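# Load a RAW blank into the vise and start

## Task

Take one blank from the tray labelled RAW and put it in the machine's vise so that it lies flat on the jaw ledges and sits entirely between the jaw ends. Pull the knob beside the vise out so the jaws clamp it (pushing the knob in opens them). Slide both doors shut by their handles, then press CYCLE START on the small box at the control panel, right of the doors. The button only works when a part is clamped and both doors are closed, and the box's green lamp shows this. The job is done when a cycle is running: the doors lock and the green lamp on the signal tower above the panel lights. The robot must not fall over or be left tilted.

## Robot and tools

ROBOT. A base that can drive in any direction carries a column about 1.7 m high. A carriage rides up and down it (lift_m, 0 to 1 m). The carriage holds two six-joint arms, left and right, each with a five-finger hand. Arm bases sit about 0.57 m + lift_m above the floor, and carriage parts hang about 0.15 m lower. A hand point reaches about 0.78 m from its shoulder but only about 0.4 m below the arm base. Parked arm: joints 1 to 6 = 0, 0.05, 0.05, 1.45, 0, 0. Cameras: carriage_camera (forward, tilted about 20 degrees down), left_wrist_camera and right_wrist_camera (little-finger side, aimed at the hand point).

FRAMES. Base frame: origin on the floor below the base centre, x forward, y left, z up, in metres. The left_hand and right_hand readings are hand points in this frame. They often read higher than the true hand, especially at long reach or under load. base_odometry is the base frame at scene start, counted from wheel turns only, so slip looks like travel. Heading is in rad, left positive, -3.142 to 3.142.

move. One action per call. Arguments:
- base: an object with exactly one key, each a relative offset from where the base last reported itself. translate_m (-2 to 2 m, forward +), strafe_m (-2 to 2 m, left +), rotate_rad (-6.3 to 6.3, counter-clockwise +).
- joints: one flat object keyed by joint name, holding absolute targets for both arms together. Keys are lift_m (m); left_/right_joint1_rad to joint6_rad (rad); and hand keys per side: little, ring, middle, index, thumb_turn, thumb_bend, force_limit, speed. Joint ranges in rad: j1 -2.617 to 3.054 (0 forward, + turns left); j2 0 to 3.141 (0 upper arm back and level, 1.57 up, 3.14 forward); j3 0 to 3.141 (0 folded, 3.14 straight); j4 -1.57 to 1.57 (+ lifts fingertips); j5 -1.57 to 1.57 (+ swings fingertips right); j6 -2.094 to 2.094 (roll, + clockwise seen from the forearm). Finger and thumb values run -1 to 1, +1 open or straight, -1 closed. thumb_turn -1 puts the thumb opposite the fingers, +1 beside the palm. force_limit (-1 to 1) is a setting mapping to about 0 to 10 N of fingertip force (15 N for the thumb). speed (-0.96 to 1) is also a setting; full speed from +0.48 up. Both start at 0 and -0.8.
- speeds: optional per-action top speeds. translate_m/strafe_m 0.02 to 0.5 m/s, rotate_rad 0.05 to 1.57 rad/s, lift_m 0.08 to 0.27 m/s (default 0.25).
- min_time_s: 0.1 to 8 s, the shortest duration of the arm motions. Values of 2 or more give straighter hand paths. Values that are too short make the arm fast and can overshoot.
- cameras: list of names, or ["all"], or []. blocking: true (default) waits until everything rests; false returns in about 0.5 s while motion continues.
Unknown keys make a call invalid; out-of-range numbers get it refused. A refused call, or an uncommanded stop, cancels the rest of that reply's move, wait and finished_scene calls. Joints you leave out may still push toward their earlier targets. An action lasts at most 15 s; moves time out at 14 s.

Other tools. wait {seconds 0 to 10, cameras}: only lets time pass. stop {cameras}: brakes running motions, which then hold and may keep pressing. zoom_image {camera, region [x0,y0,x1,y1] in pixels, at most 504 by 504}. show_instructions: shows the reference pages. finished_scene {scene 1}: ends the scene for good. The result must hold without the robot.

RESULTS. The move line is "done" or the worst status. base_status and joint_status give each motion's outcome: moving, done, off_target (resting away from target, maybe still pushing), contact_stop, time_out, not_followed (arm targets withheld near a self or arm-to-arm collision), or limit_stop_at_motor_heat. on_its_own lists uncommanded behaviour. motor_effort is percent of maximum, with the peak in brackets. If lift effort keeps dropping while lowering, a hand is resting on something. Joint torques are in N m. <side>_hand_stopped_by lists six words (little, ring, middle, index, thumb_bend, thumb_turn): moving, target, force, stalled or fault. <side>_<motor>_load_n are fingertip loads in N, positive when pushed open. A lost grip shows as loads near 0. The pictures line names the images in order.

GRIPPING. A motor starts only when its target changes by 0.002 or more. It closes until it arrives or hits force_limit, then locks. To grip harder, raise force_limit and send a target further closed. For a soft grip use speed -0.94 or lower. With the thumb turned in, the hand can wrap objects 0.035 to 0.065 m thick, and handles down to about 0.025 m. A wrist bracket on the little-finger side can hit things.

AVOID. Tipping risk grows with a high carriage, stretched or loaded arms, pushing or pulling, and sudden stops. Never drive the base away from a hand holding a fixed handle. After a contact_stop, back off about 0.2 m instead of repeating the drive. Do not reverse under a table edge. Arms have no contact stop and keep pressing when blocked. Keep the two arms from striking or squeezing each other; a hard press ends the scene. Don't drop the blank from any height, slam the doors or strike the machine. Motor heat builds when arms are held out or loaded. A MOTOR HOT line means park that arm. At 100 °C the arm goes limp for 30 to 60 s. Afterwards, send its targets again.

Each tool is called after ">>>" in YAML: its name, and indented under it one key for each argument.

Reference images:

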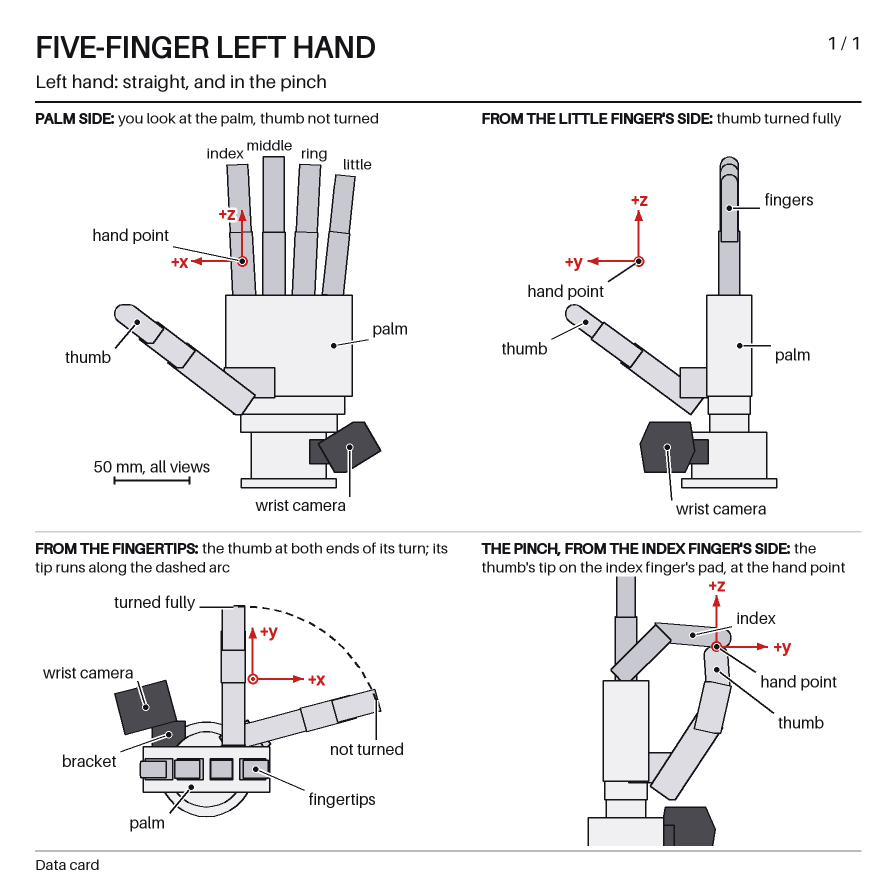

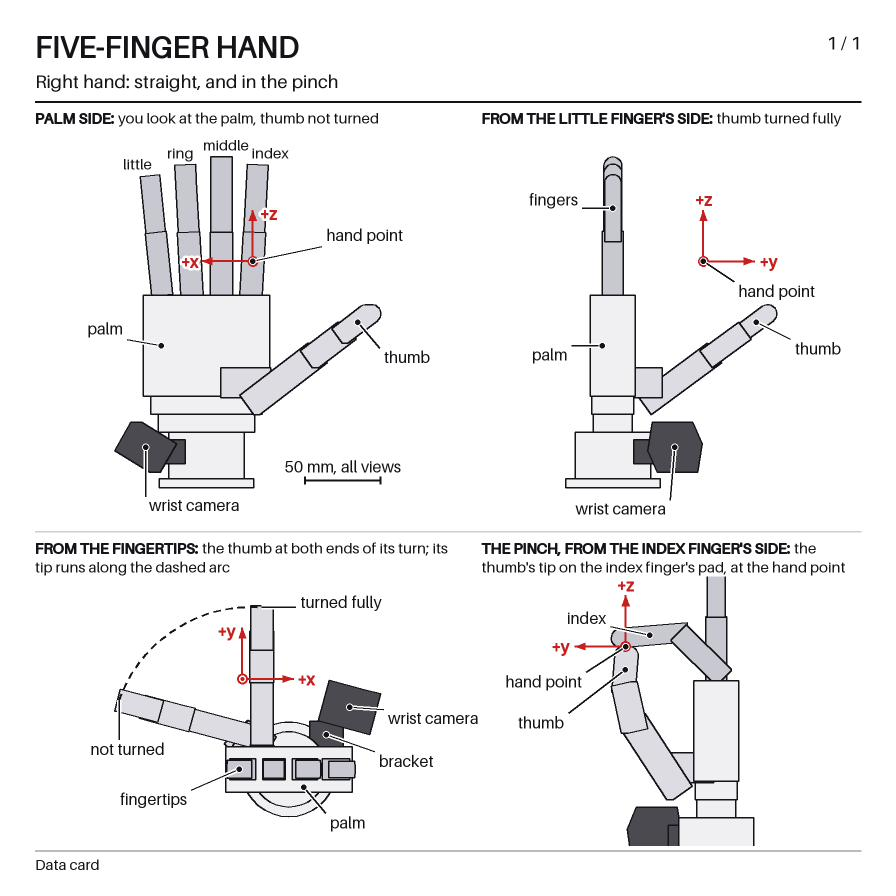

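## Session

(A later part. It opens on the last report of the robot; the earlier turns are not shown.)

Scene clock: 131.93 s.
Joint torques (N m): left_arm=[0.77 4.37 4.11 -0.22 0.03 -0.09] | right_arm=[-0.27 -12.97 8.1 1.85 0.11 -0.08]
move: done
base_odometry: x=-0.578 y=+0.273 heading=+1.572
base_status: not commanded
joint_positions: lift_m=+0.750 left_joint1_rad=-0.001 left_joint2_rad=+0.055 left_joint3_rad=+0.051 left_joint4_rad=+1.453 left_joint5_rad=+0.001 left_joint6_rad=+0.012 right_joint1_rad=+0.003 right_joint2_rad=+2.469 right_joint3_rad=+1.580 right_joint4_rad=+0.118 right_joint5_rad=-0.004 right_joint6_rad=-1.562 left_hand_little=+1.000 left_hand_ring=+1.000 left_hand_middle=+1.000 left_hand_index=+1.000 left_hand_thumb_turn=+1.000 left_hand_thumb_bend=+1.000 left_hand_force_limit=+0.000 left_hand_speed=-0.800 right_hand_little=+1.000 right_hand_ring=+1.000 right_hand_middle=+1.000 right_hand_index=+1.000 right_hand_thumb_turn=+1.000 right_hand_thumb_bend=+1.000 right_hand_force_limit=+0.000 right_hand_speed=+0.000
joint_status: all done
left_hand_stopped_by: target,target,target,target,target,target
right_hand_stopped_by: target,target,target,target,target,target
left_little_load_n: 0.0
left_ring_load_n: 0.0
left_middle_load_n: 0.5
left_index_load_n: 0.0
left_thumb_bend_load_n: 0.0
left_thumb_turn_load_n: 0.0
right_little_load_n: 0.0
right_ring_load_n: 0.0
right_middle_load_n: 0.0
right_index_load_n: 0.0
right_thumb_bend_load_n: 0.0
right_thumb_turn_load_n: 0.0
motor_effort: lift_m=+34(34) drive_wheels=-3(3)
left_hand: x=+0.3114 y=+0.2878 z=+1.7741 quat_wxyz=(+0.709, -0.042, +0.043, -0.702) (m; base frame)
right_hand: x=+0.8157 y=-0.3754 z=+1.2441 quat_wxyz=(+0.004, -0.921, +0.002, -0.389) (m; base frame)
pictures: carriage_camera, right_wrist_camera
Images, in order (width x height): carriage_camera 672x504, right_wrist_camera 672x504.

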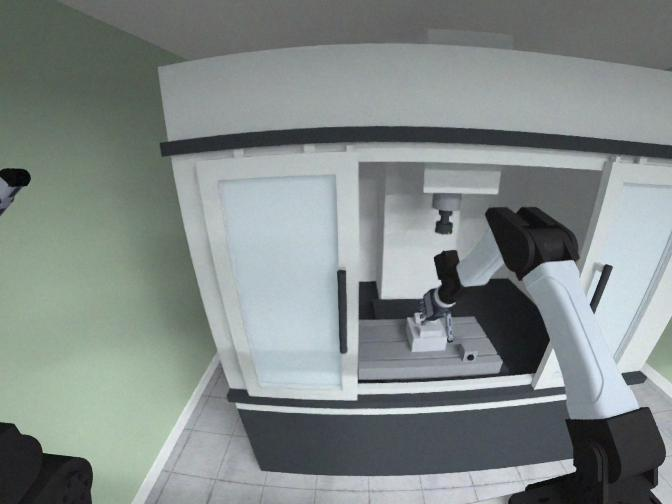

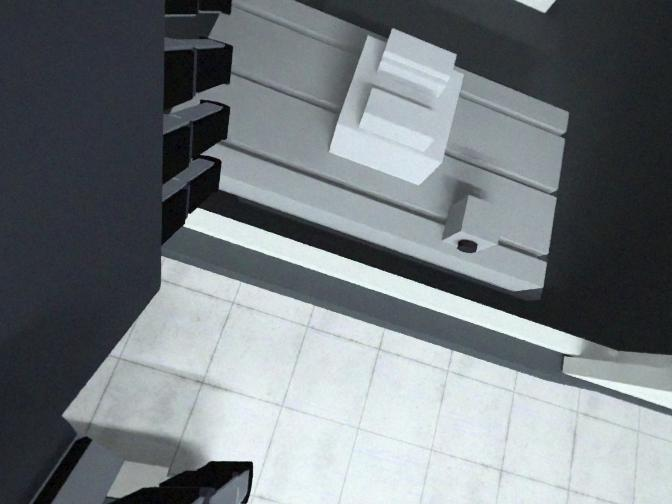

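>>> move:
  joints: {"lift_m": 0.4, "right_joint2_rad": 0.05, "right_joint3_rad": 0.05, "right_joint4_rad": 1.45, "right_joint5_rad": 0, "right_joint6_rad": 0}
  base: {"translate_m": -0.3}

>>> move:
  base: {"rotate_rad": 3.14}
  cameras: ["carriage_camera"]

Scene clock: 135.03 s.
Joint torques (N m): left_arm=[0.8 4.55 4.05 -0.26 0.03 -0.08] | right_arm=[-0.27 2.73 4.81 0.17 0.11 0.14]
move: done
base_odometry: x=-0.578 y=-0.027 heading=+1.572
base_status: done
joint_positions: lift_m=+0.400 left_joint1_rad=-0.001 left_joint2_rad=+0.054 left_joint3_rad=+0.051 left_joint4_rad=+1.454 left_joint5_rad=+0.001 left_joint6_rad=+0.011 right_joint1_rad=+0.003 right_joint2_rad=+0.062 right_joint3_rad=+0.060 right_joint4_rad=+1.441 right_joint5_rad=-0.004 right_joint6_rad=-0.010 left_hand_little=+1.000 left_hand_ring=+1.000 left_hand_middle=+1.000 left_hand_index=+1.000 left_hand_thumb_turn=+1.000 left_hand_thumb_bend=+1.000 left_hand_force_limit=+0.000 left_hand_speed=-0.800 right_hand_little=+1.000 right_hand_ring=+1.000 right_hand_middle=+1.000 right_hand_index=+1.000 right_hand_thumb_turn=+1.000 right_hand_thumb_bend=+1.000 right_hand_force_limit=+0.000 right_hand_speed=+0.000
joint_status: all done
left_hand_stopped_by: target,target,target,target,target,target
right_hand_stopped_by: target,target,target,target,target,target
left_little_load_n: 0.0
left_ring_load_n: 0.0
left_middle_load_n: 0.0
left_index_load_n: 0.0
left_thumb_bend_load_n: 0.0
left_thumb_turn_load_n: 0.0
right_little_load_n: 0.0
right_ring_load_n: 0.0
right_middle_load_n: 0.0
right_index_load_n: 0.0
right_thumb_bend_load_n: 0.0
right_thumb_turn_load_n: 0.0
motor_effort: lift_m=+26(27) drive_wheels=-3(7)
left_hand: x=+0.3108 y=+0.2878 z=+1.4249 quat_wxyz=(+0.709, -0.041, +0.043, -0.702) (m; base frame)
right_hand: x=+0.3141 y=-0.2870 z=+1.4259 quat_wxyz=(+0.703, -0.048, +0.045, -0.708) (m; base frame)
pictures: none

Scene clock: 139.30 s.
Joint torques (N m): left_arm=[0.76 4.51 4.1 -0.16 0.02 -0.07] | right_arm=[-0.27 2.74 4.83 0.15 0.06 0.12]
move: done
base_odometry: x=-0.578 y=-0.026 heading=-1.572
base_status: done
joint_positions: lift_m=+0.400 left_joint1_rad=-0.001 left_joint2_rad=+0.054 left_joint3_rad=+0.051 left_joint4_rad=+1.447 left_joint5_rad=+0.001 left_joint6_rad=+0.011 right_joint1_rad=+0.003 right_joint2_rad=+0.062 right_joint3_rad=+0.060 right_joint4_rad=+1.443 right_joint5_rad=+0.001 right_joint6_rad=-0.009 left_hand_little=+1.000 left_hand_ring=+1.000 left_hand_middle=+1.000 left_hand_index=+1.000 left_hand_thumb_turn=+1.000 left_hand_thumb_bend=+1.000 left_hand_force_limit=+0.000 left_hand_speed=-0.800 right_hand_little=+1.000 right_hand_ring=+1.000 right_hand_middle=+1.000 right_hand_index=+1.000 right_hand_thumb_turn=+1.000 right_hand_thumb_bend=+1.000 right_hand_force_limit=+0.000 right_hand_speed=+0.000
joint_status: not commanded
left_hand_stopped_by: target,target,target,target,target,target
right_hand_stopped_by: target,target,target,target,target,target
left_little_load_n: 0.0
left_ring_load_n: 0.0
left_middle_load_n: 0.0
left_index_load_n: 0.0
left_thumb_bend_load_n: 0.0
left_thumb_turn_load_n: 0.0
right_little_load_n: 0.0
right_ring_load_n: 0.0
right_middle_load_n: 0.0
right_index_load_n: 0.0
right_thumb_bend_load_n: 0.0
right_thumb_turn_load_n: 0.0
motor_effort: lift_m=+26(27) drive_wheels=+3(9)
left_hand: x=+0.3127 y=+0.2878 z=+1.4242 quat_wxyz=(+0.709, -0.044, +0.045, -0.702) (m; base frame)
right_hand: x=+0.3136 y=-0.2878 z=+1.4262 quat_wxyz=(+0.703, -0.046, +0.046, -0.708) (m; base frame)
pictures: carriage_camera
Images, in order (width x height): carriage_camera 672x504.

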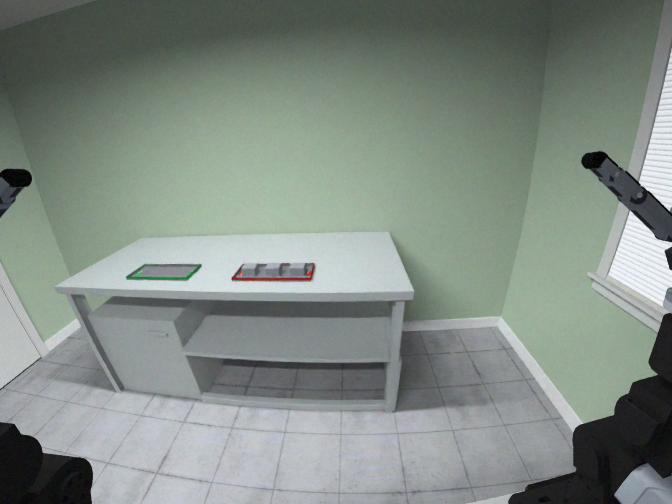

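>>> move:
  base: {"strafe_m": 0.15}

>>> move:
  base: {"translate_m": 0.35}
  cameras: ["carriage_camera"]

>>> zoom_image:
  camera: "carriage_camera"
  region: [230, 220, 390, 340]

Scene clock: 141.57 s.
Joint torques (N m): left_arm=[0.77 4.55 4.08 -0.14 0.04 -0.08] | right_arm=[-0.23 2.74 4.79 0.14 0.07 0.12]
move: done
base_odometry: x=-0.428 y=-0.026 heading=-1.570
base_status: done
joint_positions: lift_m=+0.400 left_joint1_rad=-0.001 left_joint2_rad=+0.054 left_joint3_rad=+0.051 left_joint4_rad=+1.447 left_joint5_rad=+0.000 left_joint6_rad=+0.011 right_joint1_rad=+0.003 right_joint2_rad=+0.062 right_joint3_rad=+0.060 right_joint4_rad=+1.443 right_joint5_rad=+0.000 right_joint6_rad=-0.009 left_hand_little=+1.000 left_hand_ring=+1.000 left_hand_middle=+1.000 left_hand_index=+1.000 left_hand_thumb_turn=+1.000 left_hand_thumb_bend=+1.000 left_hand_force_limit=+0.000 left_hand_speed=-0.800 right_hand_little=+1.000 right_hand_ring=+1.000 right_hand_middle=+1.000 right_hand_index=+1.000 right_hand_thumb_turn=+1.000 right_hand_thumb_bend=+1.000 right_hand_force_limit=+0.000 right_hand_speed=+0.000
joint_status: not commanded
left_hand_stopped_by: target,target,target,target,target,target
right_hand_stopped_by: target,target,target,target,target,target
left_little_load_n: 0.0
left_ring_load_n: 0.0
left_middle_load_n: 0.0
left_index_load_n: 0.0
left_thumb_bend_load_n: 0.0
left_thumb_turn_load_n: 0.0
right_little_load_n: 0.0
right_ring_load_n: 0.0
right_middle_load_n: 0.0
right_index_load_n: 0.0
right_thumb_bend_load_n: 0.0
right_thumb_turn_load_n: 0.0
motor_effort: lift_m=+26(27) drive_wheels=-6(11)
left_hand: x=+0.3127 y=+0.2880 z=+1.4242 quat_wxyz=(+0.709, -0.044, +0.045, -0.702) (m; base frame)
right_hand: x=+0.3136 y=-0.2877 z=+1.4262 quat_wxyz=(+0.703, -0.046, +0.045, -0.708) (m; base frame)
pictures: none

Scene clock: 144.23 s.
Joint torques (N m): left_arm=[0.73 4.53 4.08 -0.14 0.06 -0.08] | right_arm=[-0.24 2.78 5.04 0.15 0.06 0.13]
move: done
base_odometry: x=-0.428 y=-0.376 heading=-1.570
base_status: done
joint_positions: lift_m=+0.400 left_joint1_rad=-0.001 left_joint2_rad=+0.054 left_joint3_rad=+0.051 left_joint4_rad=+1.447 left_joint5_rad=+0.000 left_joint6_rad=+0.011 right_joint1_rad=+0.003 right_joint2_rad=+0.062 right_joint3_rad=+0.058 right_joint4_rad=+1.443 right_joint5_rad=+0.000 right_joint6_rad=-0.009 left_hand_little=+1.000 left_hand_ring=+1.000 left_hand_middle=+1.000 left_hand_index=+1.000 left_hand_thumb_turn=+1.000 left_hand_thumb_bend=+1.000 left_hand_force_limit=+0.000 left_hand_speed=-0.800 right_hand_little=+1.000 right_hand_ring=+1.000 right_hand_middle=+1.000 right_hand_index=+1.000 right_hand_thumb_turn=+1.000 right_hand_thumb_bend=+1.000 right_hand_force_limit=+0.000 right_hand_speed=+0.000
joint_status: not commanded
left_hand_stopped_by: target,target,target,target,target,target
right_hand_stopped_by: target,target,target,target,target,target
left_little_load_n: 0.0
left_ring_load_n: 0.0
left_middle_load_n: 0.0
left_index_load_n: 0.0
left_thumb_bend_load_n: 0.0
left_thumb_turn_load_n: 0.0
right_little_load_n: 0.0
right_ring_load_n: 0.0
right_middle_load_n: 0.0
right_index_load_n: 0.0
right_thumb_bend_load_n: 0.0
right_thumb_turn_load_n: 0.0
motor_effort: lift_m=+27(27) drive_wheels=-4(8)
left_hand: x=+0.3125 y=+0.2880 z=+1.4243 quat_wxyz=(+0.709, -0.044, +0.045, -0.702) (m; base frame)
right_hand: x=+0.3142 y=-0.2876 z=+1.4255 quat_wxyz=(+0.703, -0.047, +0.046, -0.708) (m; base frame)
pictures: carriage_camera
Images, in order (width x height): carriage_camera 672x504.

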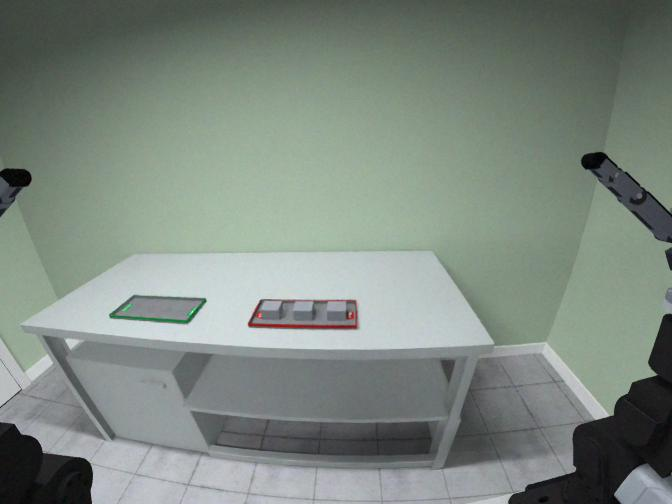

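Scaled by 3.150 from the camera's 672x504 image, which has a finer 960x720 frame.

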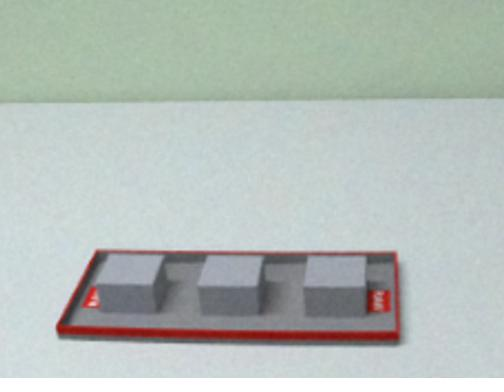

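>>> move:
  base: {"strafe_m": -0.057}
  joints: {"lift_m": 0.55, "left_joint1_rad": 0, "left_joint2_rad": 2.332, "left_joint3_rad": 1.249, "left_joint4_rad": 0.298, "left_joint5_rad": 0.785, "left_joint6_rad": 1.57, "left_hand_thumb_turn": -1, "left_hand_speed": 0}
  cameras: ["carriage_camera", "left_wrist_camera"]

Scene clock: 148.77 s.
Joint torques (N m): left_arm=[0.79 -12.27 5.56 1.59 0.66 0.24] | right_arm=[-0.24 2.88 5.41 0.15 0.06 0.11]
move: done
base_odometry: x=-0.485 y=-0.377 heading=-1.570
base_status: done
joint_positions: lift_m=+0.550 left_joint1_rad=-0.001 left_joint2_rad=+2.322 left_joint3_rad=+1.231 left_joint4_rad=+0.311 left_joint5_rad=+0.769 left_joint6_rad=+1.556 right_joint1_rad=+0.003 right_joint2_rad=+0.060 right_joint3_rad=+0.054 right_joint4_rad=+1.444 right_joint5_rad=+0.001 right_joint6_rad=-0.009 left_hand_little=+1.000 left_hand_ring=+1.000 left_hand_middle=+1.000 left_hand_index=+1.000 left_hand_thumb_turn=-1.000 left_hand_thumb_bend=+1.000 left_hand_force_limit=+0.000 left_hand_speed=+0.000 right_hand_little=+1.000 right_hand_ring=+1.000 right_hand_middle=+1.000 right_hand_index=+1.000 right_hand_thumb_turn=+1.000 right_hand_thumb_bend=+1.000 right_hand_force_limit=+0.000 right_hand_speed=+0.000
joint_status: all done
left_hand_stopped_by: target,target,target,target,target,target
right_hand_stopped_by: target,target,target,target,target,target
left_little_load_n: 0.0
left_ring_load_n: 0.0
left_middle_load_n: 0.0
left_index_load_n: 0.0
left_thumb_bend_load_n: 0.0
left_thumb_turn_load_n: 0.0
right_little_load_n: 0.0
right_ring_load_n: 0.0
right_middle_load_n: 0.0
right_index_load_n: 0.0
right_thumb_bend_load_n: 0.0
right_thumb_turn_load_n: 0.0
motor_effort: lift_m=+33(41) drive_wheels=-2(6)
left_hand: x=+0.7426 y=+0.2255 z=+1.0429 quat_wxyz=(+0.354, +0.139, +0.857, -0.349) (m; base frame)
right_hand: x=+0.3148 y=-0.2878 z=+1.5739 quat_wxyz=(+0.703, -0.047, +0.047, -0.708) (m; base frame)
pictures: carriage_camera, left_wrist_camera
Images, in order (width x height): carriage_camera 672x504, left_wrist_camera 672x504.

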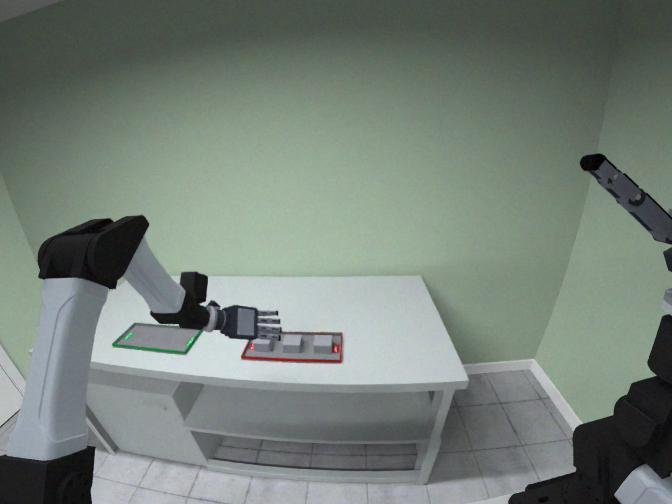

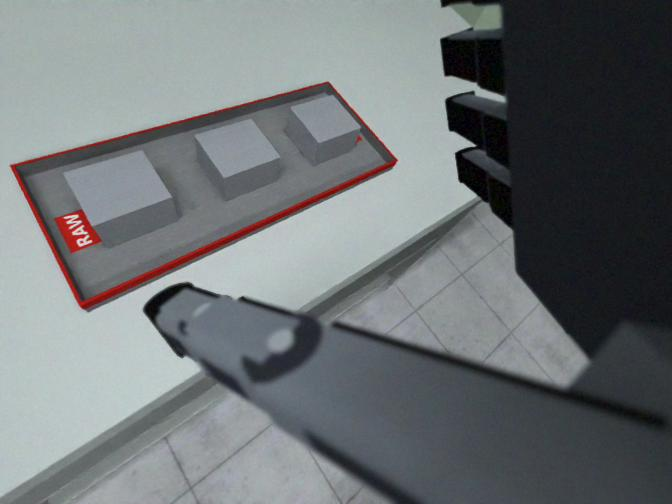

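>>> move:
  base: {"strafe_m": 0.044}
  joints: {"left_joint5_rad": 0.995, "left_hand_index": 0.5, "left_hand_middle": 0.5, "left_hand_ring": 0.5, "left_hand_little": 0.5, "left_hand_thumb_bend": 0.8}

>>> move:
  base: {"translate_m": 0.12}
  joints: {"lift_m": 0.48}
  cameras: ["carriage_camera", "left_wrist_camera"]

>>> zoom_image:
  camera: "carriage_camera"
  region: [200, 260, 380, 400]

Scene clock: 151.10 s.
Joint torques (N m): left_arm=[0.2 -12.16 5.49 1.48 0.74 0.21] | right_arm=[-0.23 2.89 5.41 0.15 0.07 0.11]
move: done
base_odometry: x=-0.441 y=-0.376 heading=-1.570
base_status: done
joint_positions: lift_m=+0.550 left_joint1_rad=+0.004 left_joint2_rad=+2.322 left_joint3_rad=+1.231 left_joint4_rad=+0.308 left_joint5_rad=+0.980 left_joint6_rad=+1.558 right_joint1_rad=+0.003 right_joint2_rad=+0.060 right_joint3_rad=+0.054 right_joint4_rad=+1.444 right_joint5_rad=+0.000 right_joint6_rad=-0.009 left_hand_little=+0.500 left_hand_ring=+0.500 left_hand_middle=+0.500 left_hand_index=+0.500 left_hand_thumb_turn=-1.000 left_hand_thumb_bend=+0.800 left_hand_force_limit=+0.000 left_hand_speed=+0.000 right_hand_little=+1.000 right_hand_ring=+1.000 right_hand_middle=+1.000 right_hand_index=+1.000 right_hand_thumb_turn=+1.000 right_hand_thumb_bend=+1.000 right_hand_force_limit=+0.000 right_hand_speed=+0.000
joint_status: all done
left_hand_stopped_by: target,target,target,target,target,target
right_hand_stopped_by: target,target,target,target,target,target
left_little_load_n: 0.0
left_ring_load_n: 0.0
left_middle_load_n: 0.0
left_index_load_n: 0.0
left_thumb_bend_load_n: 0.0
left_thumb_turn_load_n: 0.5
right_little_load_n: 0.0
right_ring_load_n: 0.0
right_middle_load_n: 0.0
right_index_load_n: 0.0
right_thumb_bend_load_n: 0.0
right_thumb_turn_load_n: 0.0
motor_effort: lift_m=+33(33) drive_wheels=-3(8)
left_hand: x=+0.7263 y=+0.1924 z=+1.0589 quat_wxyz=(+0.336, +0.173, +0.816, -0.436) (m; base frame)
right_hand: x=+0.3148 y=-0.2876 z=+1.5738 quat_wxyz=(+0.704, -0.047, +0.047, -0.708) (m; base frame)
pictures: none

Scene clock: 152.77 s.
Joint torques (N m): left_arm=[0.31 -12.68 5.03 1.58 0.7 0.2] | right_arm=[-0.23 3.07 5.39 0.12 0.07 0.12]
move: done
base_odometry: x=-0.441 y=-0.496 heading=-1.571
base_status: done
joint_positions: lift_m=+0.480 left_joint1_rad=+0.004 left_joint2_rad=+2.327 left_joint3_rad=+1.237 left_joint4_rad=+0.298 left_joint5_rad=+0.985 left_joint6_rad=+1.558 right_joint1_rad=+0.003 right_joint2_rad=+0.059 right_joint3_rad=+0.054 right_joint4_rad=+1.446 right_joint5_rad=+0.000 right_joint6_rad=-0.009 left_hand_little=+0.500 left_hand_ring=+0.500 left_hand_middle=+0.500 left_hand_index=+0.500 left_hand_thumb_turn=-1.000 left_hand_thumb_bend=+0.800 left_hand_force_limit=+0.000 left_hand_speed=+0.000 right_hand_little=+1.000 right_hand_ring=+1.000 right_hand_middle=+1.000 right_hand_index=+1.000 right_hand_thumb_turn=+1.000 right_hand_thumb_bend=+1.000 right_hand_force_limit=+0.000 right_hand_speed=+0.000
joint_status: all done
left_hand_stopped_by: target,target,target,target,target,target
right_hand_stopped_by: target,target,target,target,target,target
left_little_load_n: 0.0
left_ring_load_n: 0.0
left_middle_load_n: 0.0
left_index_load_n: 0.0
left_thumb_bend_load_n: 0.0
left_thumb_turn_load_n: 0.0
right_little_load_n: 0.0
right_ring_load_n: 0.0
right_middle_load_n: 0.0
right_index_load_n: 0.0
right_thumb_bend_load_n: 0.0
right_thumb_turn_load_n: -0.5
motor_effort: lift_m=+27(27) drive_wheels=-4(8)
left_hand: x=+0.7252 y=+0.1912 z=+0.9878 quat_wxyz=(+0.332, +0.173, +0.817, -0.439) (m; base frame)
right_hand: x=+0.3136 y=-0.2876 z=+1.5047 quat_wxyz=(+0.704, -0.046, +0.045, -0.708) (m; base frame)
pictures: carriage_camera, left_wrist_camera
Images, in order (width x height): carriage_camera 672x504, left_wrist_camera 672x504.

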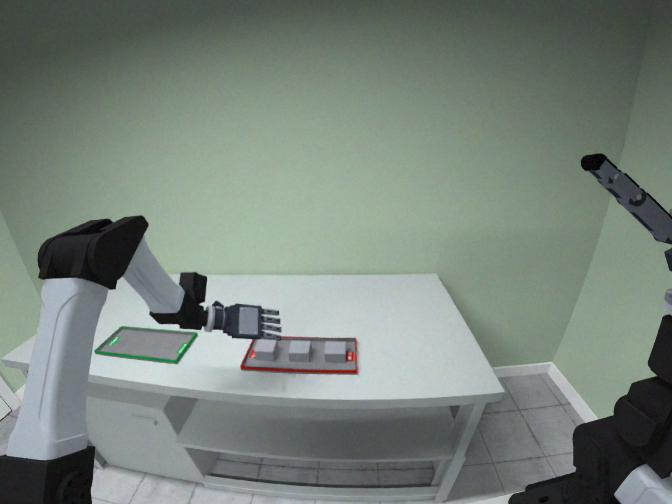

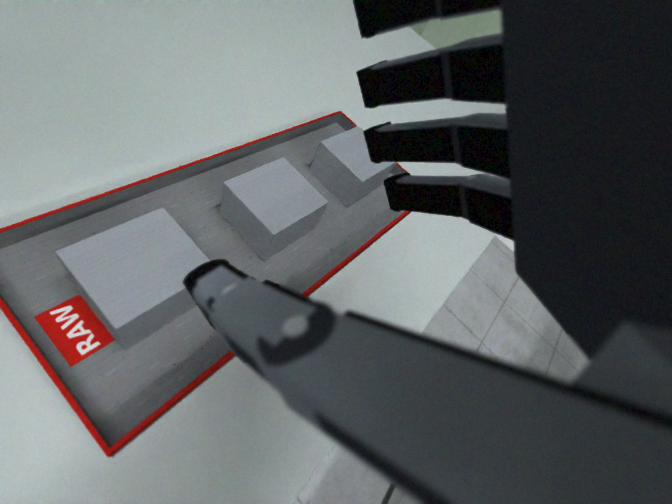

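Scaled by 2.800 from the camera's 672x504 image, which has a finer 960x720 frame.

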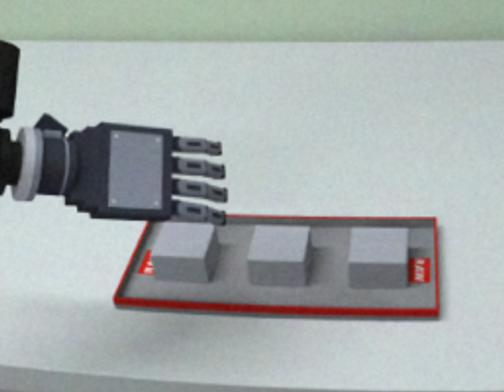

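>>> move:
  joints: {"lift_m": 0.41}
  cameras: ["carriage_camera", "left_wrist_camera"]

>>> zoom_image:
  camera: "carriage_camera"
  region: [200, 240, 380, 380]

Scene clock: 153.87 s.
Joint torques (N m): left_arm=[0.32 -12.89 4.86 1.57 0.68 0.21] | right_arm=[-0.24 3.1 5.48 0.12 0.07 0.11]
move: done
base_odometry: x=-0.441 y=-0.496 heading=-1.570
base_status: not commanded
joint_positions: lift_m=+0.410 left_joint1_rad=+0.004 left_joint2_rad=+2.329 left_joint3_rad=+1.238 left_joint4_rad=+0.297 left_joint5_rad=+0.986 left_joint6_rad=+1.559 right_joint1_rad=+0.003 right_joint2_rad=+0.059 right_joint3_rad=+0.054 right_joint4_rad=+1.446 right_joint5_rad=+0.000 right_joint6_rad=-0.009 left_hand_little=+0.500 left_hand_ring=+0.500 left_hand_middle=+0.500 left_hand_index=+0.500 left_hand_thumb_turn=-1.000 left_hand_thumb_bend=+0.800 left_hand_force_limit=+0.000 left_hand_speed=+0.000 right_hand_little=+1.000 right_hand_ring=+1.000 right_hand_middle=+1.000 right_hand_index=+1.000 right_hand_thumb_turn=+1.000 right_hand_thumb_bend=+1.000 right_hand_force_limit=+0.000 right_hand_speed=+0.000
joint_status: all done
left_hand_stopped_by: target,target,target,target,target,target
right_hand_stopped_by: target,target,target,target,target,target
left_little_load_n: 0.0
left_ring_load_n: 0.0
left_middle_load_n: 0.0
left_index_load_n: 0.0
left_thumb_bend_load_n: 0.0
left_thumb_turn_load_n: 0.0
right_little_load_n: -0.5
right_ring_load_n: 0.0
right_middle_load_n: 0.0
right_index_load_n: 0.0
right_thumb_bend_load_n: 0.0
right_thumb_turn_load_n: 0.0
motor_effort: lift_m=+27(27) drive_wheels=-4(4)
left_hand: x=+0.7253 y=+0.1910 z=+0.9173 quat_wxyz=(+0.332, +0.173, +0.817, -0.440) (m; base frame)
right_hand: x=+0.3137 y=-0.2876 z=+1.4346 quat_wxyz=(+0.704, -0.046, +0.046, -0.708) (m; base frame)
pictures: carriage_camera, left_wrist_camera
Images, in order (width x height): carriage_camera 672x504, left_wrist_camera 672x504.

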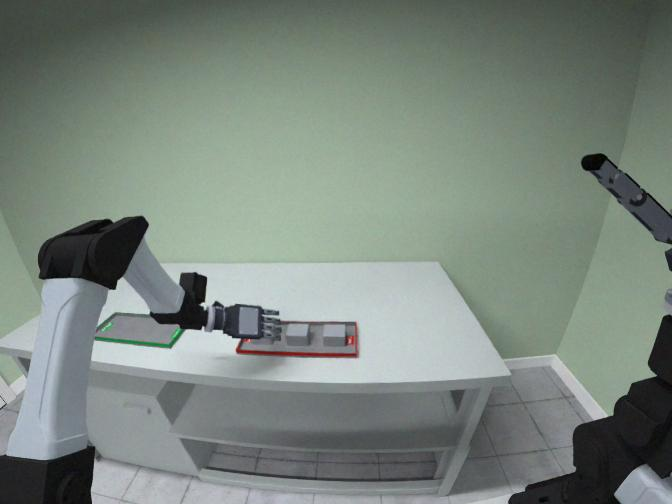

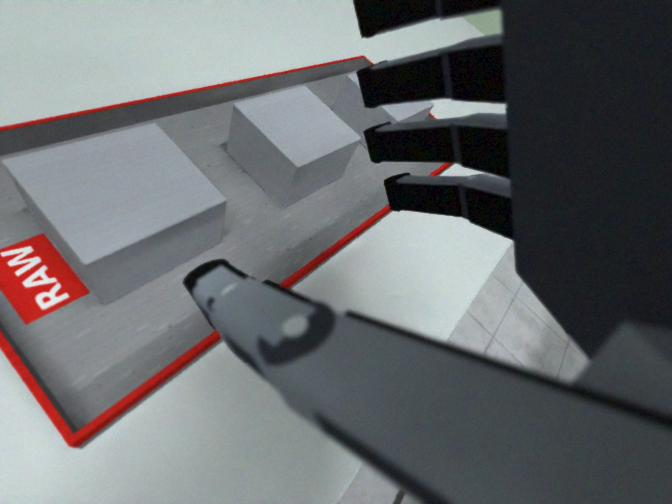

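Scaled by 2.800 from the camera's 672x504 image, which has a finer 960x720 frame.

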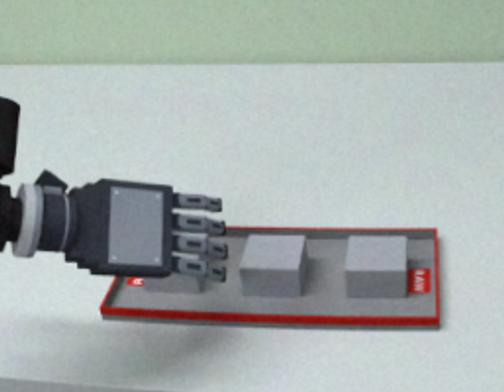

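>>> move:
  base: {"strafe_m": 0.015}

>>> move:
  base: {"translate_m": 0.02}
  speeds: {"translate_m": 0.05}
  cameras: ["carriage_camera", "left_wrist_camera"]

>>> zoom_image:
  camera: "carriage_camera"
  region: [230, 300, 340, 370]

Scene clock: 154.97 s.
Joint torques (N m): left_arm=[0.2 -12.9 4.85 1.58 0.71 0.21] | right_arm=[-0.23 3.06 5.44 0.13 0.08 0.11]
move: done
base_odometry: x=-0.426 y=-0.497 heading=-1.571
base_status: done
joint_positions: lift_m=+0.410 left_joint1_rad=+0.003 left_joint2_rad=+2.329 left_joint3_rad=+1.238 left_joint4_rad=+0.297 left_joint5_rad=+0.987 left_joint6_rad=+1.559 right_joint1_rad=+0.003 right_joint2_rad=+0.059 right_joint3_rad=+0.054 right_joint4_rad=+1.446 right_joint5_rad=+0.000 right_joint6_rad=-0.009 left_hand_little=+0.500 left_hand_ring=+0.500 left_hand_middle=+0.500 left_hand_index=+0.500 left_hand_thumb_turn=-1.000 left_hand_thumb_bend=+0.800 left_hand_force_limit=+0.000 left_hand_speed=+0.000 right_hand_little=+1.000 right_hand_ring=+1.000 right_hand_middle=+1.000 right_hand_index=+1.000 right_hand_thumb_turn=+1.000 right_hand_thumb_bend=+1.000 right_hand_force_limit=+0.000 right_hand_speed=+0.000
joint_status: not commanded
left_hand_stopped_by: target,target,target,target,target,target
right_hand_stopped_by: target,target,target,target,target,target
left_little_load_n: 0.0
left_ring_load_n: 0.0
left_middle_load_n: -0.5
left_index_load_n: 0.0
left_thumb_bend_load_n: 0.0
left_thumb_turn_load_n: 0.0
right_little_load_n: 0.0
right_ring_load_n: 0.0
right_middle_load_n: 0.0
right_index_load_n: 0.0
right_thumb_bend_load_n: 0.0
right_thumb_turn_load_n: 0.0
motor_effort: lift_m=+27(27) drive_wheels=+2(5)
left_hand: x=+0.7251 y=+0.1905 z=+0.9174 quat_wxyz=(+0.332, +0.173, +0.816, -0.440) (m; base frame)
right_hand: x=+0.3137 y=-0.2877 z=+1.4346 quat_wxyz=(+0.704, -0.046, +0.046, -0.708) (m; base frame)
pictures: none

Scene clock: 155.87 s.
Joint torques (N m): left_arm=[0.44 -12.88 4.89 1.59 0.7 0.2] | right_arm=[-0.21 3.07 5.42 0.11 0.06 0.11]
move: done
base_odometry: x=-0.426 y=-0.517 heading=-1.570
base_status: done
joint_positions: lift_m=+0.410 left_joint1_rad=+0.002 left_joint2_rad=+2.329 left_joint3_rad=+1.238 left_joint4_rad=+0.297 left_joint5_rad=+0.987 left_joint6_rad=+1.559 right_joint1_rad=+0.003 right_joint2_rad=+0.059 right_joint3_rad=+0.054 right_joint4_rad=+1.448 right_joint5_rad=+0.000 right_joint6_rad=-0.009 left_hand_little=+0.500 left_hand_ring=+0.500 left_hand_middle=+0.500 left_hand_index=+0.500 left_hand_thumb_turn=-1.000 left_hand_thumb_bend=+0.800 left_hand_force_limit=+0.000 left_hand_speed=+0.000 right_hand_little=+1.000 right_hand_ring=+1.000 right_hand_middle=+1.000 right_hand_index=+1.000 right_hand_thumb_turn=+1.000 right_hand_thumb_bend=+1.000 right_hand_force_limit=+0.000 right_hand_speed=+0.000
joint_status: not commanded
left_hand_stopped_by: target,target,target,target,target,target
right_hand_stopped_by: target,target,target,target,target,target
left_little_load_n: 0.0
left_ring_load_n: -0.5
left_middle_load_n: 0.0
left_index_load_n: 0.0
left_thumb_bend_load_n: 0.0
left_thumb_turn_load_n: 0.0
right_little_load_n: 0.0
right_ring_load_n: 0.0
right_middle_load_n: 0.0
right_index_load_n: 0.0
right_thumb_bend_load_n: 0.0
right_thumb_turn_load_n: 0.0
motor_effort: lift_m=+27(27) drive_wheels=-4(7)
left_hand: x=+0.7250 y=+0.1901 z=+0.9174 quat_wxyz=(+0.331, +0.174, +0.816, -0.440) (m; base frame)
right_hand: x=+0.3134 y=-0.2877 z=+1.4347 quat_wxyz=(+0.704, -0.046, +0.045, -0.708) (m; base frame)
pictures: carriage_camera, left_wrist_camera
Images, in order (width x height): carriage_camera 672x504, left_wrist_camera 672x504.

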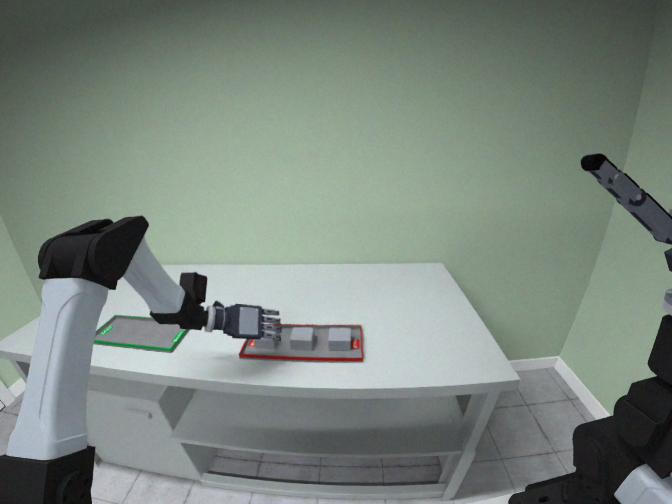

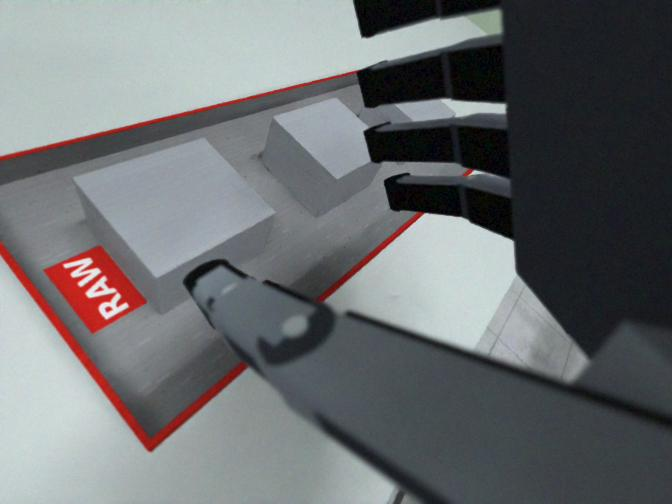

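Scaled by 4.582 from the camera's 672x504 image, which has a finer 960x720 frame.

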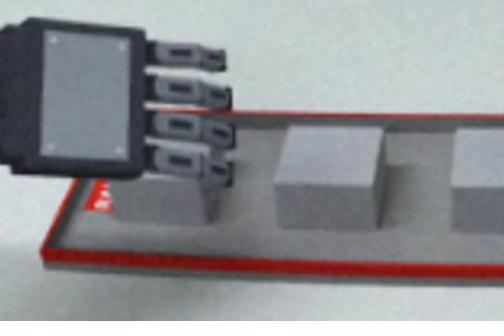

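>>> move:
  base: {"strafe_m": -0.01}

>>> move:
  base: {"translate_m": 0.02}
  speeds: {"translate_m": 0.05}
  joints: {"lift_m": 0.4}
  cameras: ["carriage_camera", "left_wrist_camera"]

>>> zoom_image:
  camera: "carriage_camera"
  region: [230, 300, 340, 370]

Scene clock: 157.17 s.
Joint torques (N m): left_arm=[0.77 -12.9 4.89 1.58 0.66 0.2] | right_arm=[-0.21 3.07 5.42 0.09 0.06 0.11]
move: done
base_odometry: x=-0.436 y=-0.517 heading=-1.570
base_status: done
joint_positions: lift_m=+0.410 left_joint1_rad=-0.002 left_joint2_rad=+2.329 left_joint3_rad=+1.238 left_joint4_rad=+0.297 left_joint5_rad=+0.987 left_joint6_rad=+1.559 right_joint1_rad=+0.003 right_joint2_rad=+0.059 right_joint3_rad=+0.054 right_joint4_rad=+1.448 right_joint5_rad=+0.000 right_joint6_rad=-0.009 left_hand_little=+0.500 left_hand_ring=+0.500 left_hand_middle=+0.500 left_hand_index=+0.500 left_hand_thumb_turn=-1.000 left_hand_thumb_bend=+0.800 left_hand_force_limit=+0.000 left_hand_speed=+0.000 right_hand_little=+1.000 right_hand_ring=+1.000 right_hand_middle=+1.000 right_hand_index=+1.000 right_hand_thumb_turn=+1.000 right_hand_thumb_bend=+1.000 right_hand_force_limit=+0.000 right_hand_speed=+0.000
joint_status: not commanded
left_hand_stopped_by: target,target,target,target,target,target
right_hand_stopped_by: target,target,target,target,target,target
left_little_load_n: 0.0
left_ring_load_n: 0.0
left_middle_load_n: 0.0
left_index_load_n: -0.5
left_thumb_bend_load_n: 0.0
left_thumb_turn_load_n: 0.0
right_little_load_n: 0.0
right_ring_load_n: 0.0
right_middle_load_n: 0.0
right_index_load_n: 0.0
right_thumb_bend_load_n: 0.0
right_thumb_turn_load_n: 0.0
motor_effort: lift_m=+27(27) drive_wheels=+2(6)
left_hand: x=+0.7245 y=+0.1882 z=+0.9174 quat_wxyz=(+0.331, +0.175, +0.816, -0.441) (m; base frame)
right_hand: x=+0.3134 y=-0.2877 z=+1.4347 quat_wxyz=(+0.704, -0.046, +0.045, -0.708) (m; base frame)
pictures: none

Scene clock: 158.07 s.
Joint torques (N m): left_arm=[0.77 -13.24 4.79 1.58 0.66 0.19] | right_arm=[-0.21 3.22 5.44 0.1 0.07 0.11]
move: done
base_odometry: x=-0.436 y=-0.537 heading=-1.570
base_status: done
joint_positions: lift_m=+0.400 left_joint1_rad=-0.002 left_joint2_rad=+2.333 left_joint3_rad=+1.239 left_joint4_rad=+0.297 left_joint5_rad=+0.989 left_joint6_rad=+1.559 right_joint1_rad=+0.003 right_joint2_rad=+0.057 right_joint3_rad=+0.053 right_joint4_rad=+1.448 right_joint5_rad=+0.000 right_joint6_rad=-0.009 left_hand_little=+0.500 left_hand_ring=+0.500 left_hand_middle=+0.500 left_hand_index=+0.500 left_hand_thumb_turn=-1.000 left_hand_thumb_bend=+0.800 left_hand_force_limit=+0.000 left_hand_speed=+0.000 right_hand_little=+1.000 right_hand_ring=+1.000 right_hand_middle=+1.000 right_hand_index=+1.000 right_hand_thumb_turn=+1.000 right_hand_thumb_bend=+1.000 right_hand_force_limit=+0.000 right_hand_speed=+0.000
joint_status: all done
left_hand_stopped_by: target,target,target,target,target,target
right_hand_stopped_by: target,target,target,target,target,target
left_little_load_n: 0.0
left_ring_load_n: 0.0
left_middle_load_n: 0.0
left_index_load_n: 0.0
left_thumb_bend_load_n: 0.0
left_thumb_turn_load_n: 0.0
right_little_load_n: 0.0
right_ring_load_n: 0.0
right_middle_load_n: 0.0
right_index_load_n: 0.0
right_thumb_bend_load_n: 0.0
right_thumb_turn_load_n: 0.0
motor_effort: lift_m=+27(28) drive_wheels=-2(7)
left_hand: x=+0.7240 y=+0.1879 z=+0.9061 quat_wxyz=(+0.329, +0.175, +0.816, -0.442) (m; base frame)
right_hand: x=+0.3128 y=-0.2877 z=+1.4247 quat_wxyz=(+0.704, -0.045, +0.045, -0.708) (m; base frame)
pictures: carriage_camera, left_wrist_camera
Images, in order (width x height): carriage_camera 672x504, left_wrist_camera 672x504.

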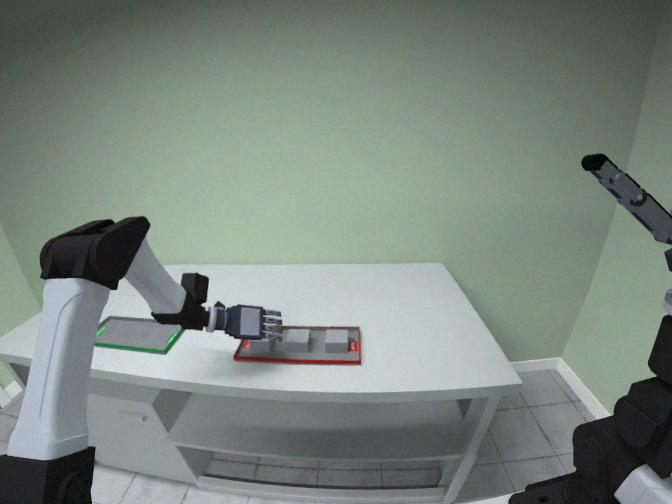

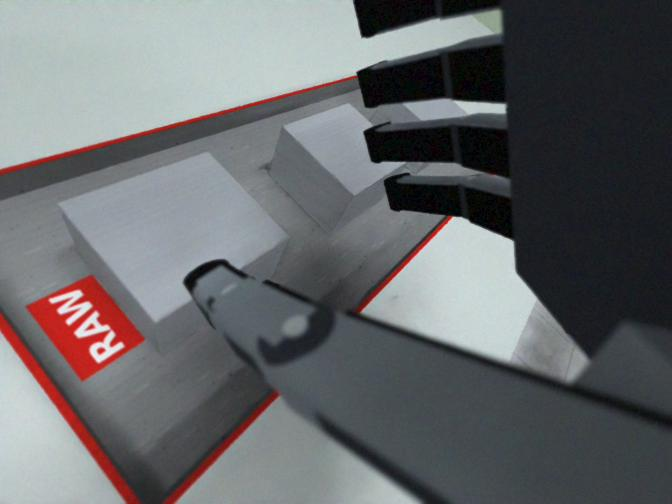

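Scaled by 4.582 from the camera's 672x504 image, which has a finer 960x720 frame.

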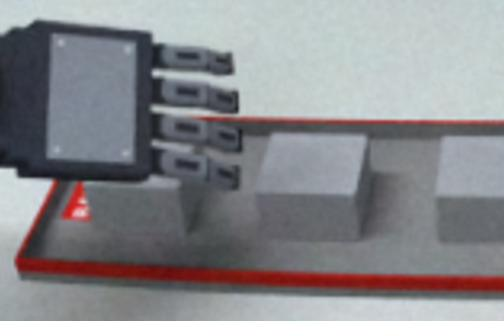

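>>> move:
  base: {"strafe_m": 0.012}
  joints: {"left_hand_index": 0.64, "left_hand_middle": 0.64, "left_hand_ring": 0.64, "left_hand_little": 0.64, "left_hand_thumb_bend": 0.9}

>>> move:
  base: {"translate_m": 0.015}
  speeds: {"translate_m": 0.05}
  cameras: ["carriage_camera", "left_wrist_camera"]

>>> zoom_image:
  camera: "carriage_camera"
  region: [230, 300, 340, 370]

Scene clock: 159.37 s.
Joint torques (N m): left_arm=[0.47 -13.27 4.79 1.58 0.67 0.2] | right_arm=[-0.23 3.25 5.45 0.1 0.06 0.11]
move: done
base_odometry: x=-0.424 y=-0.537 heading=-1.571
base_status: done
joint_positions: lift_m=+0.400 left_joint1_rad=+0.002 left_joint2_rad=+2.333 left_joint3_rad=+1.239 left_joint4_rad=+0.297 left_joint5_rad=+0.989 left_joint6_rad=+1.559 right_joint1_rad=+0.003 right_joint2_rad=+0.057 right_joint3_rad=+0.053 right_joint4_rad=+1.448 right_joint5_rad=+0.000 right_joint6_rad=-0.009 left_hand_little=+0.640 left_hand_ring=+0.640 left_hand_middle=+0.640 left_hand_index=+0.640 left_hand_thumb_turn=-1.000 left_hand_thumb_bend=+0.900 left_hand_force_limit=+0.000 left_hand_speed=+0.000 right_hand_little=+1.000 right_hand_ring=+1.000 right_hand_middle=+1.000 right_hand_index=+1.000 right_hand_thumb_turn=+1.000 right_hand_thumb_bend=+1.000 right_hand_force_limit=+0.000 right_hand_speed=+0.000
joint_status: all done
left_hand_stopped_by: target,target,target,target,target,target
right_hand_stopped_by: target,target,target,target,target,target
left_little_load_n: 0.0
left_ring_load_n: 0.0
left_middle_load_n: -0.5
left_index_load_n: 0.0
left_thumb_bend_load_n: 0.0
left_thumb_turn_load_n: 0.5
right_little_load_n: 0.0
right_ring_load_n: 0.0
right_middle_load_n: 0.0
right_index_load_n: 0.0
right_thumb_bend_load_n: 0.0
right_thumb_turn_load_n: 0.0
motor_effort: lift_m=+27(27) drive_wheels=+2(4)
left_hand: x=+0.7245 y=+0.1897 z=+0.9061 quat_wxyz=(+0.330, +0.174, +0.816, -0.441) (m; base frame)
right_hand: x=+0.3128 y=-0.2877 z=+1.4247 quat_wxyz=(+0.704, -0.045, +0.045, -0.708) (m; base frame)
pictures: none

Scene clock: 160.20 s.
Joint torques (N m): left_arm=[0.46 -13.23 4.79 1.59 0.69 0.19] | right_arm=[-0.23 3.25 5.41 0.06 0.06 0.11]
move: done
base_odometry: x=-0.424 y=-0.552 heading=-1.570
base_status: done
joint_positions: lift_m=+0.400 left_joint1_rad=+0.001 left_joint2_rad=+2.333 left_joint3_rad=+1.239 left_joint4_rad=+0.297 left_joint5_rad=+0.989 left_joint6_rad=+1.559 right_joint1_rad=+0.003 right_joint2_rad=+0.057 right_joint3_rad=+0.053 right_joint4_rad=+1.450 right_joint5_rad=+0.000 right_joint6_rad=-0.009 left_hand_little=+0.640 left_hand_ring=+0.640 left_hand_middle=+0.640 left_hand_index=+0.640 left_hand_thumb_turn=-1.000 left_hand_thumb_bend=+0.900 left_hand_force_limit=+0.000 left_hand_speed=+0.000 right_hand_little=+1.000 right_hand_ring=+1.000 right_hand_middle=+1.000 right_hand_index=+1.000 right_hand_thumb_turn=+1.000 right_hand_thumb_bend=+1.000 right_hand_force_limit=+0.000 right_hand_speed=+0.000
joint_status: not commanded
left_hand_stopped_by: target,target,target,target,target,target
right_hand_stopped_by: target,target,target,target,target,target
left_little_load_n: 0.0
left_ring_load_n: 0.0
left_middle_load_n: 0.0
left_index_load_n: 0.0
left_thumb_bend_load_n: 0.0
left_thumb_turn_load_n: 0.5
right_little_load_n: 0.0
right_ring_load_n: 0.0
right_middle_load_n: 0.0
right_index_load_n: 0.0
right_thumb_bend_load_n: 0.0
right_thumb_turn_load_n: 0.0
motor_effort: lift_m=+27(27) drive_wheels=-4(6)
left_hand: x=+0.7244 y=+0.1893 z=+0.9061 quat_wxyz=(+0.330, +0.174, +0.816, -0.441) (m; base frame)
right_hand: x=+0.3124 y=-0.2877 z=+1.4249 quat_wxyz=(+0.704, -0.044, +0.044, -0.708) (m; base frame)
pictures: carriage_camera, left_wrist_camera
Images, in order (width x height): carriage_camera 672x504, left_wrist_camera 672x504.

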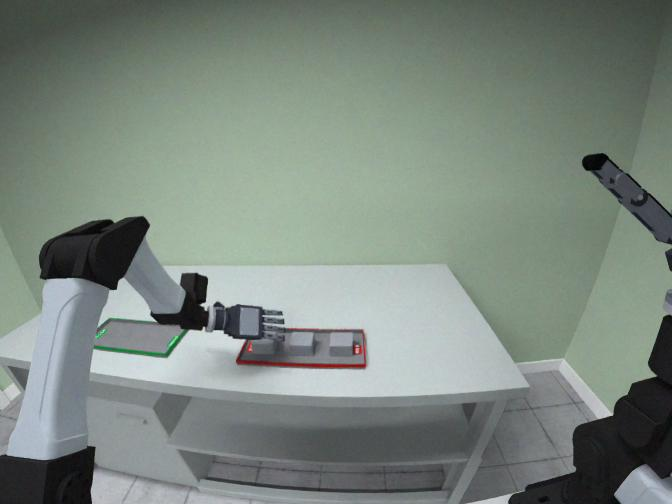

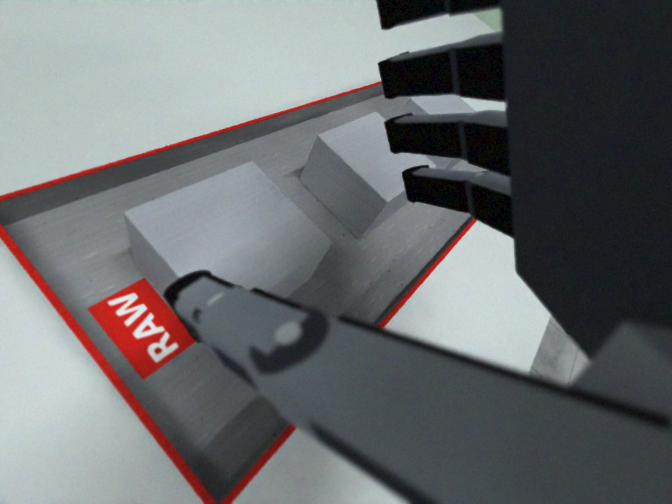

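Scaled by 4.582 from the camera's 672x504 image, which has a finer 960x720 frame.

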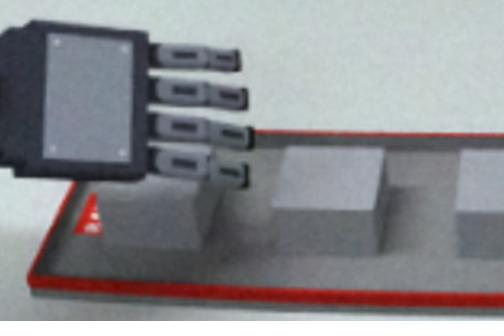

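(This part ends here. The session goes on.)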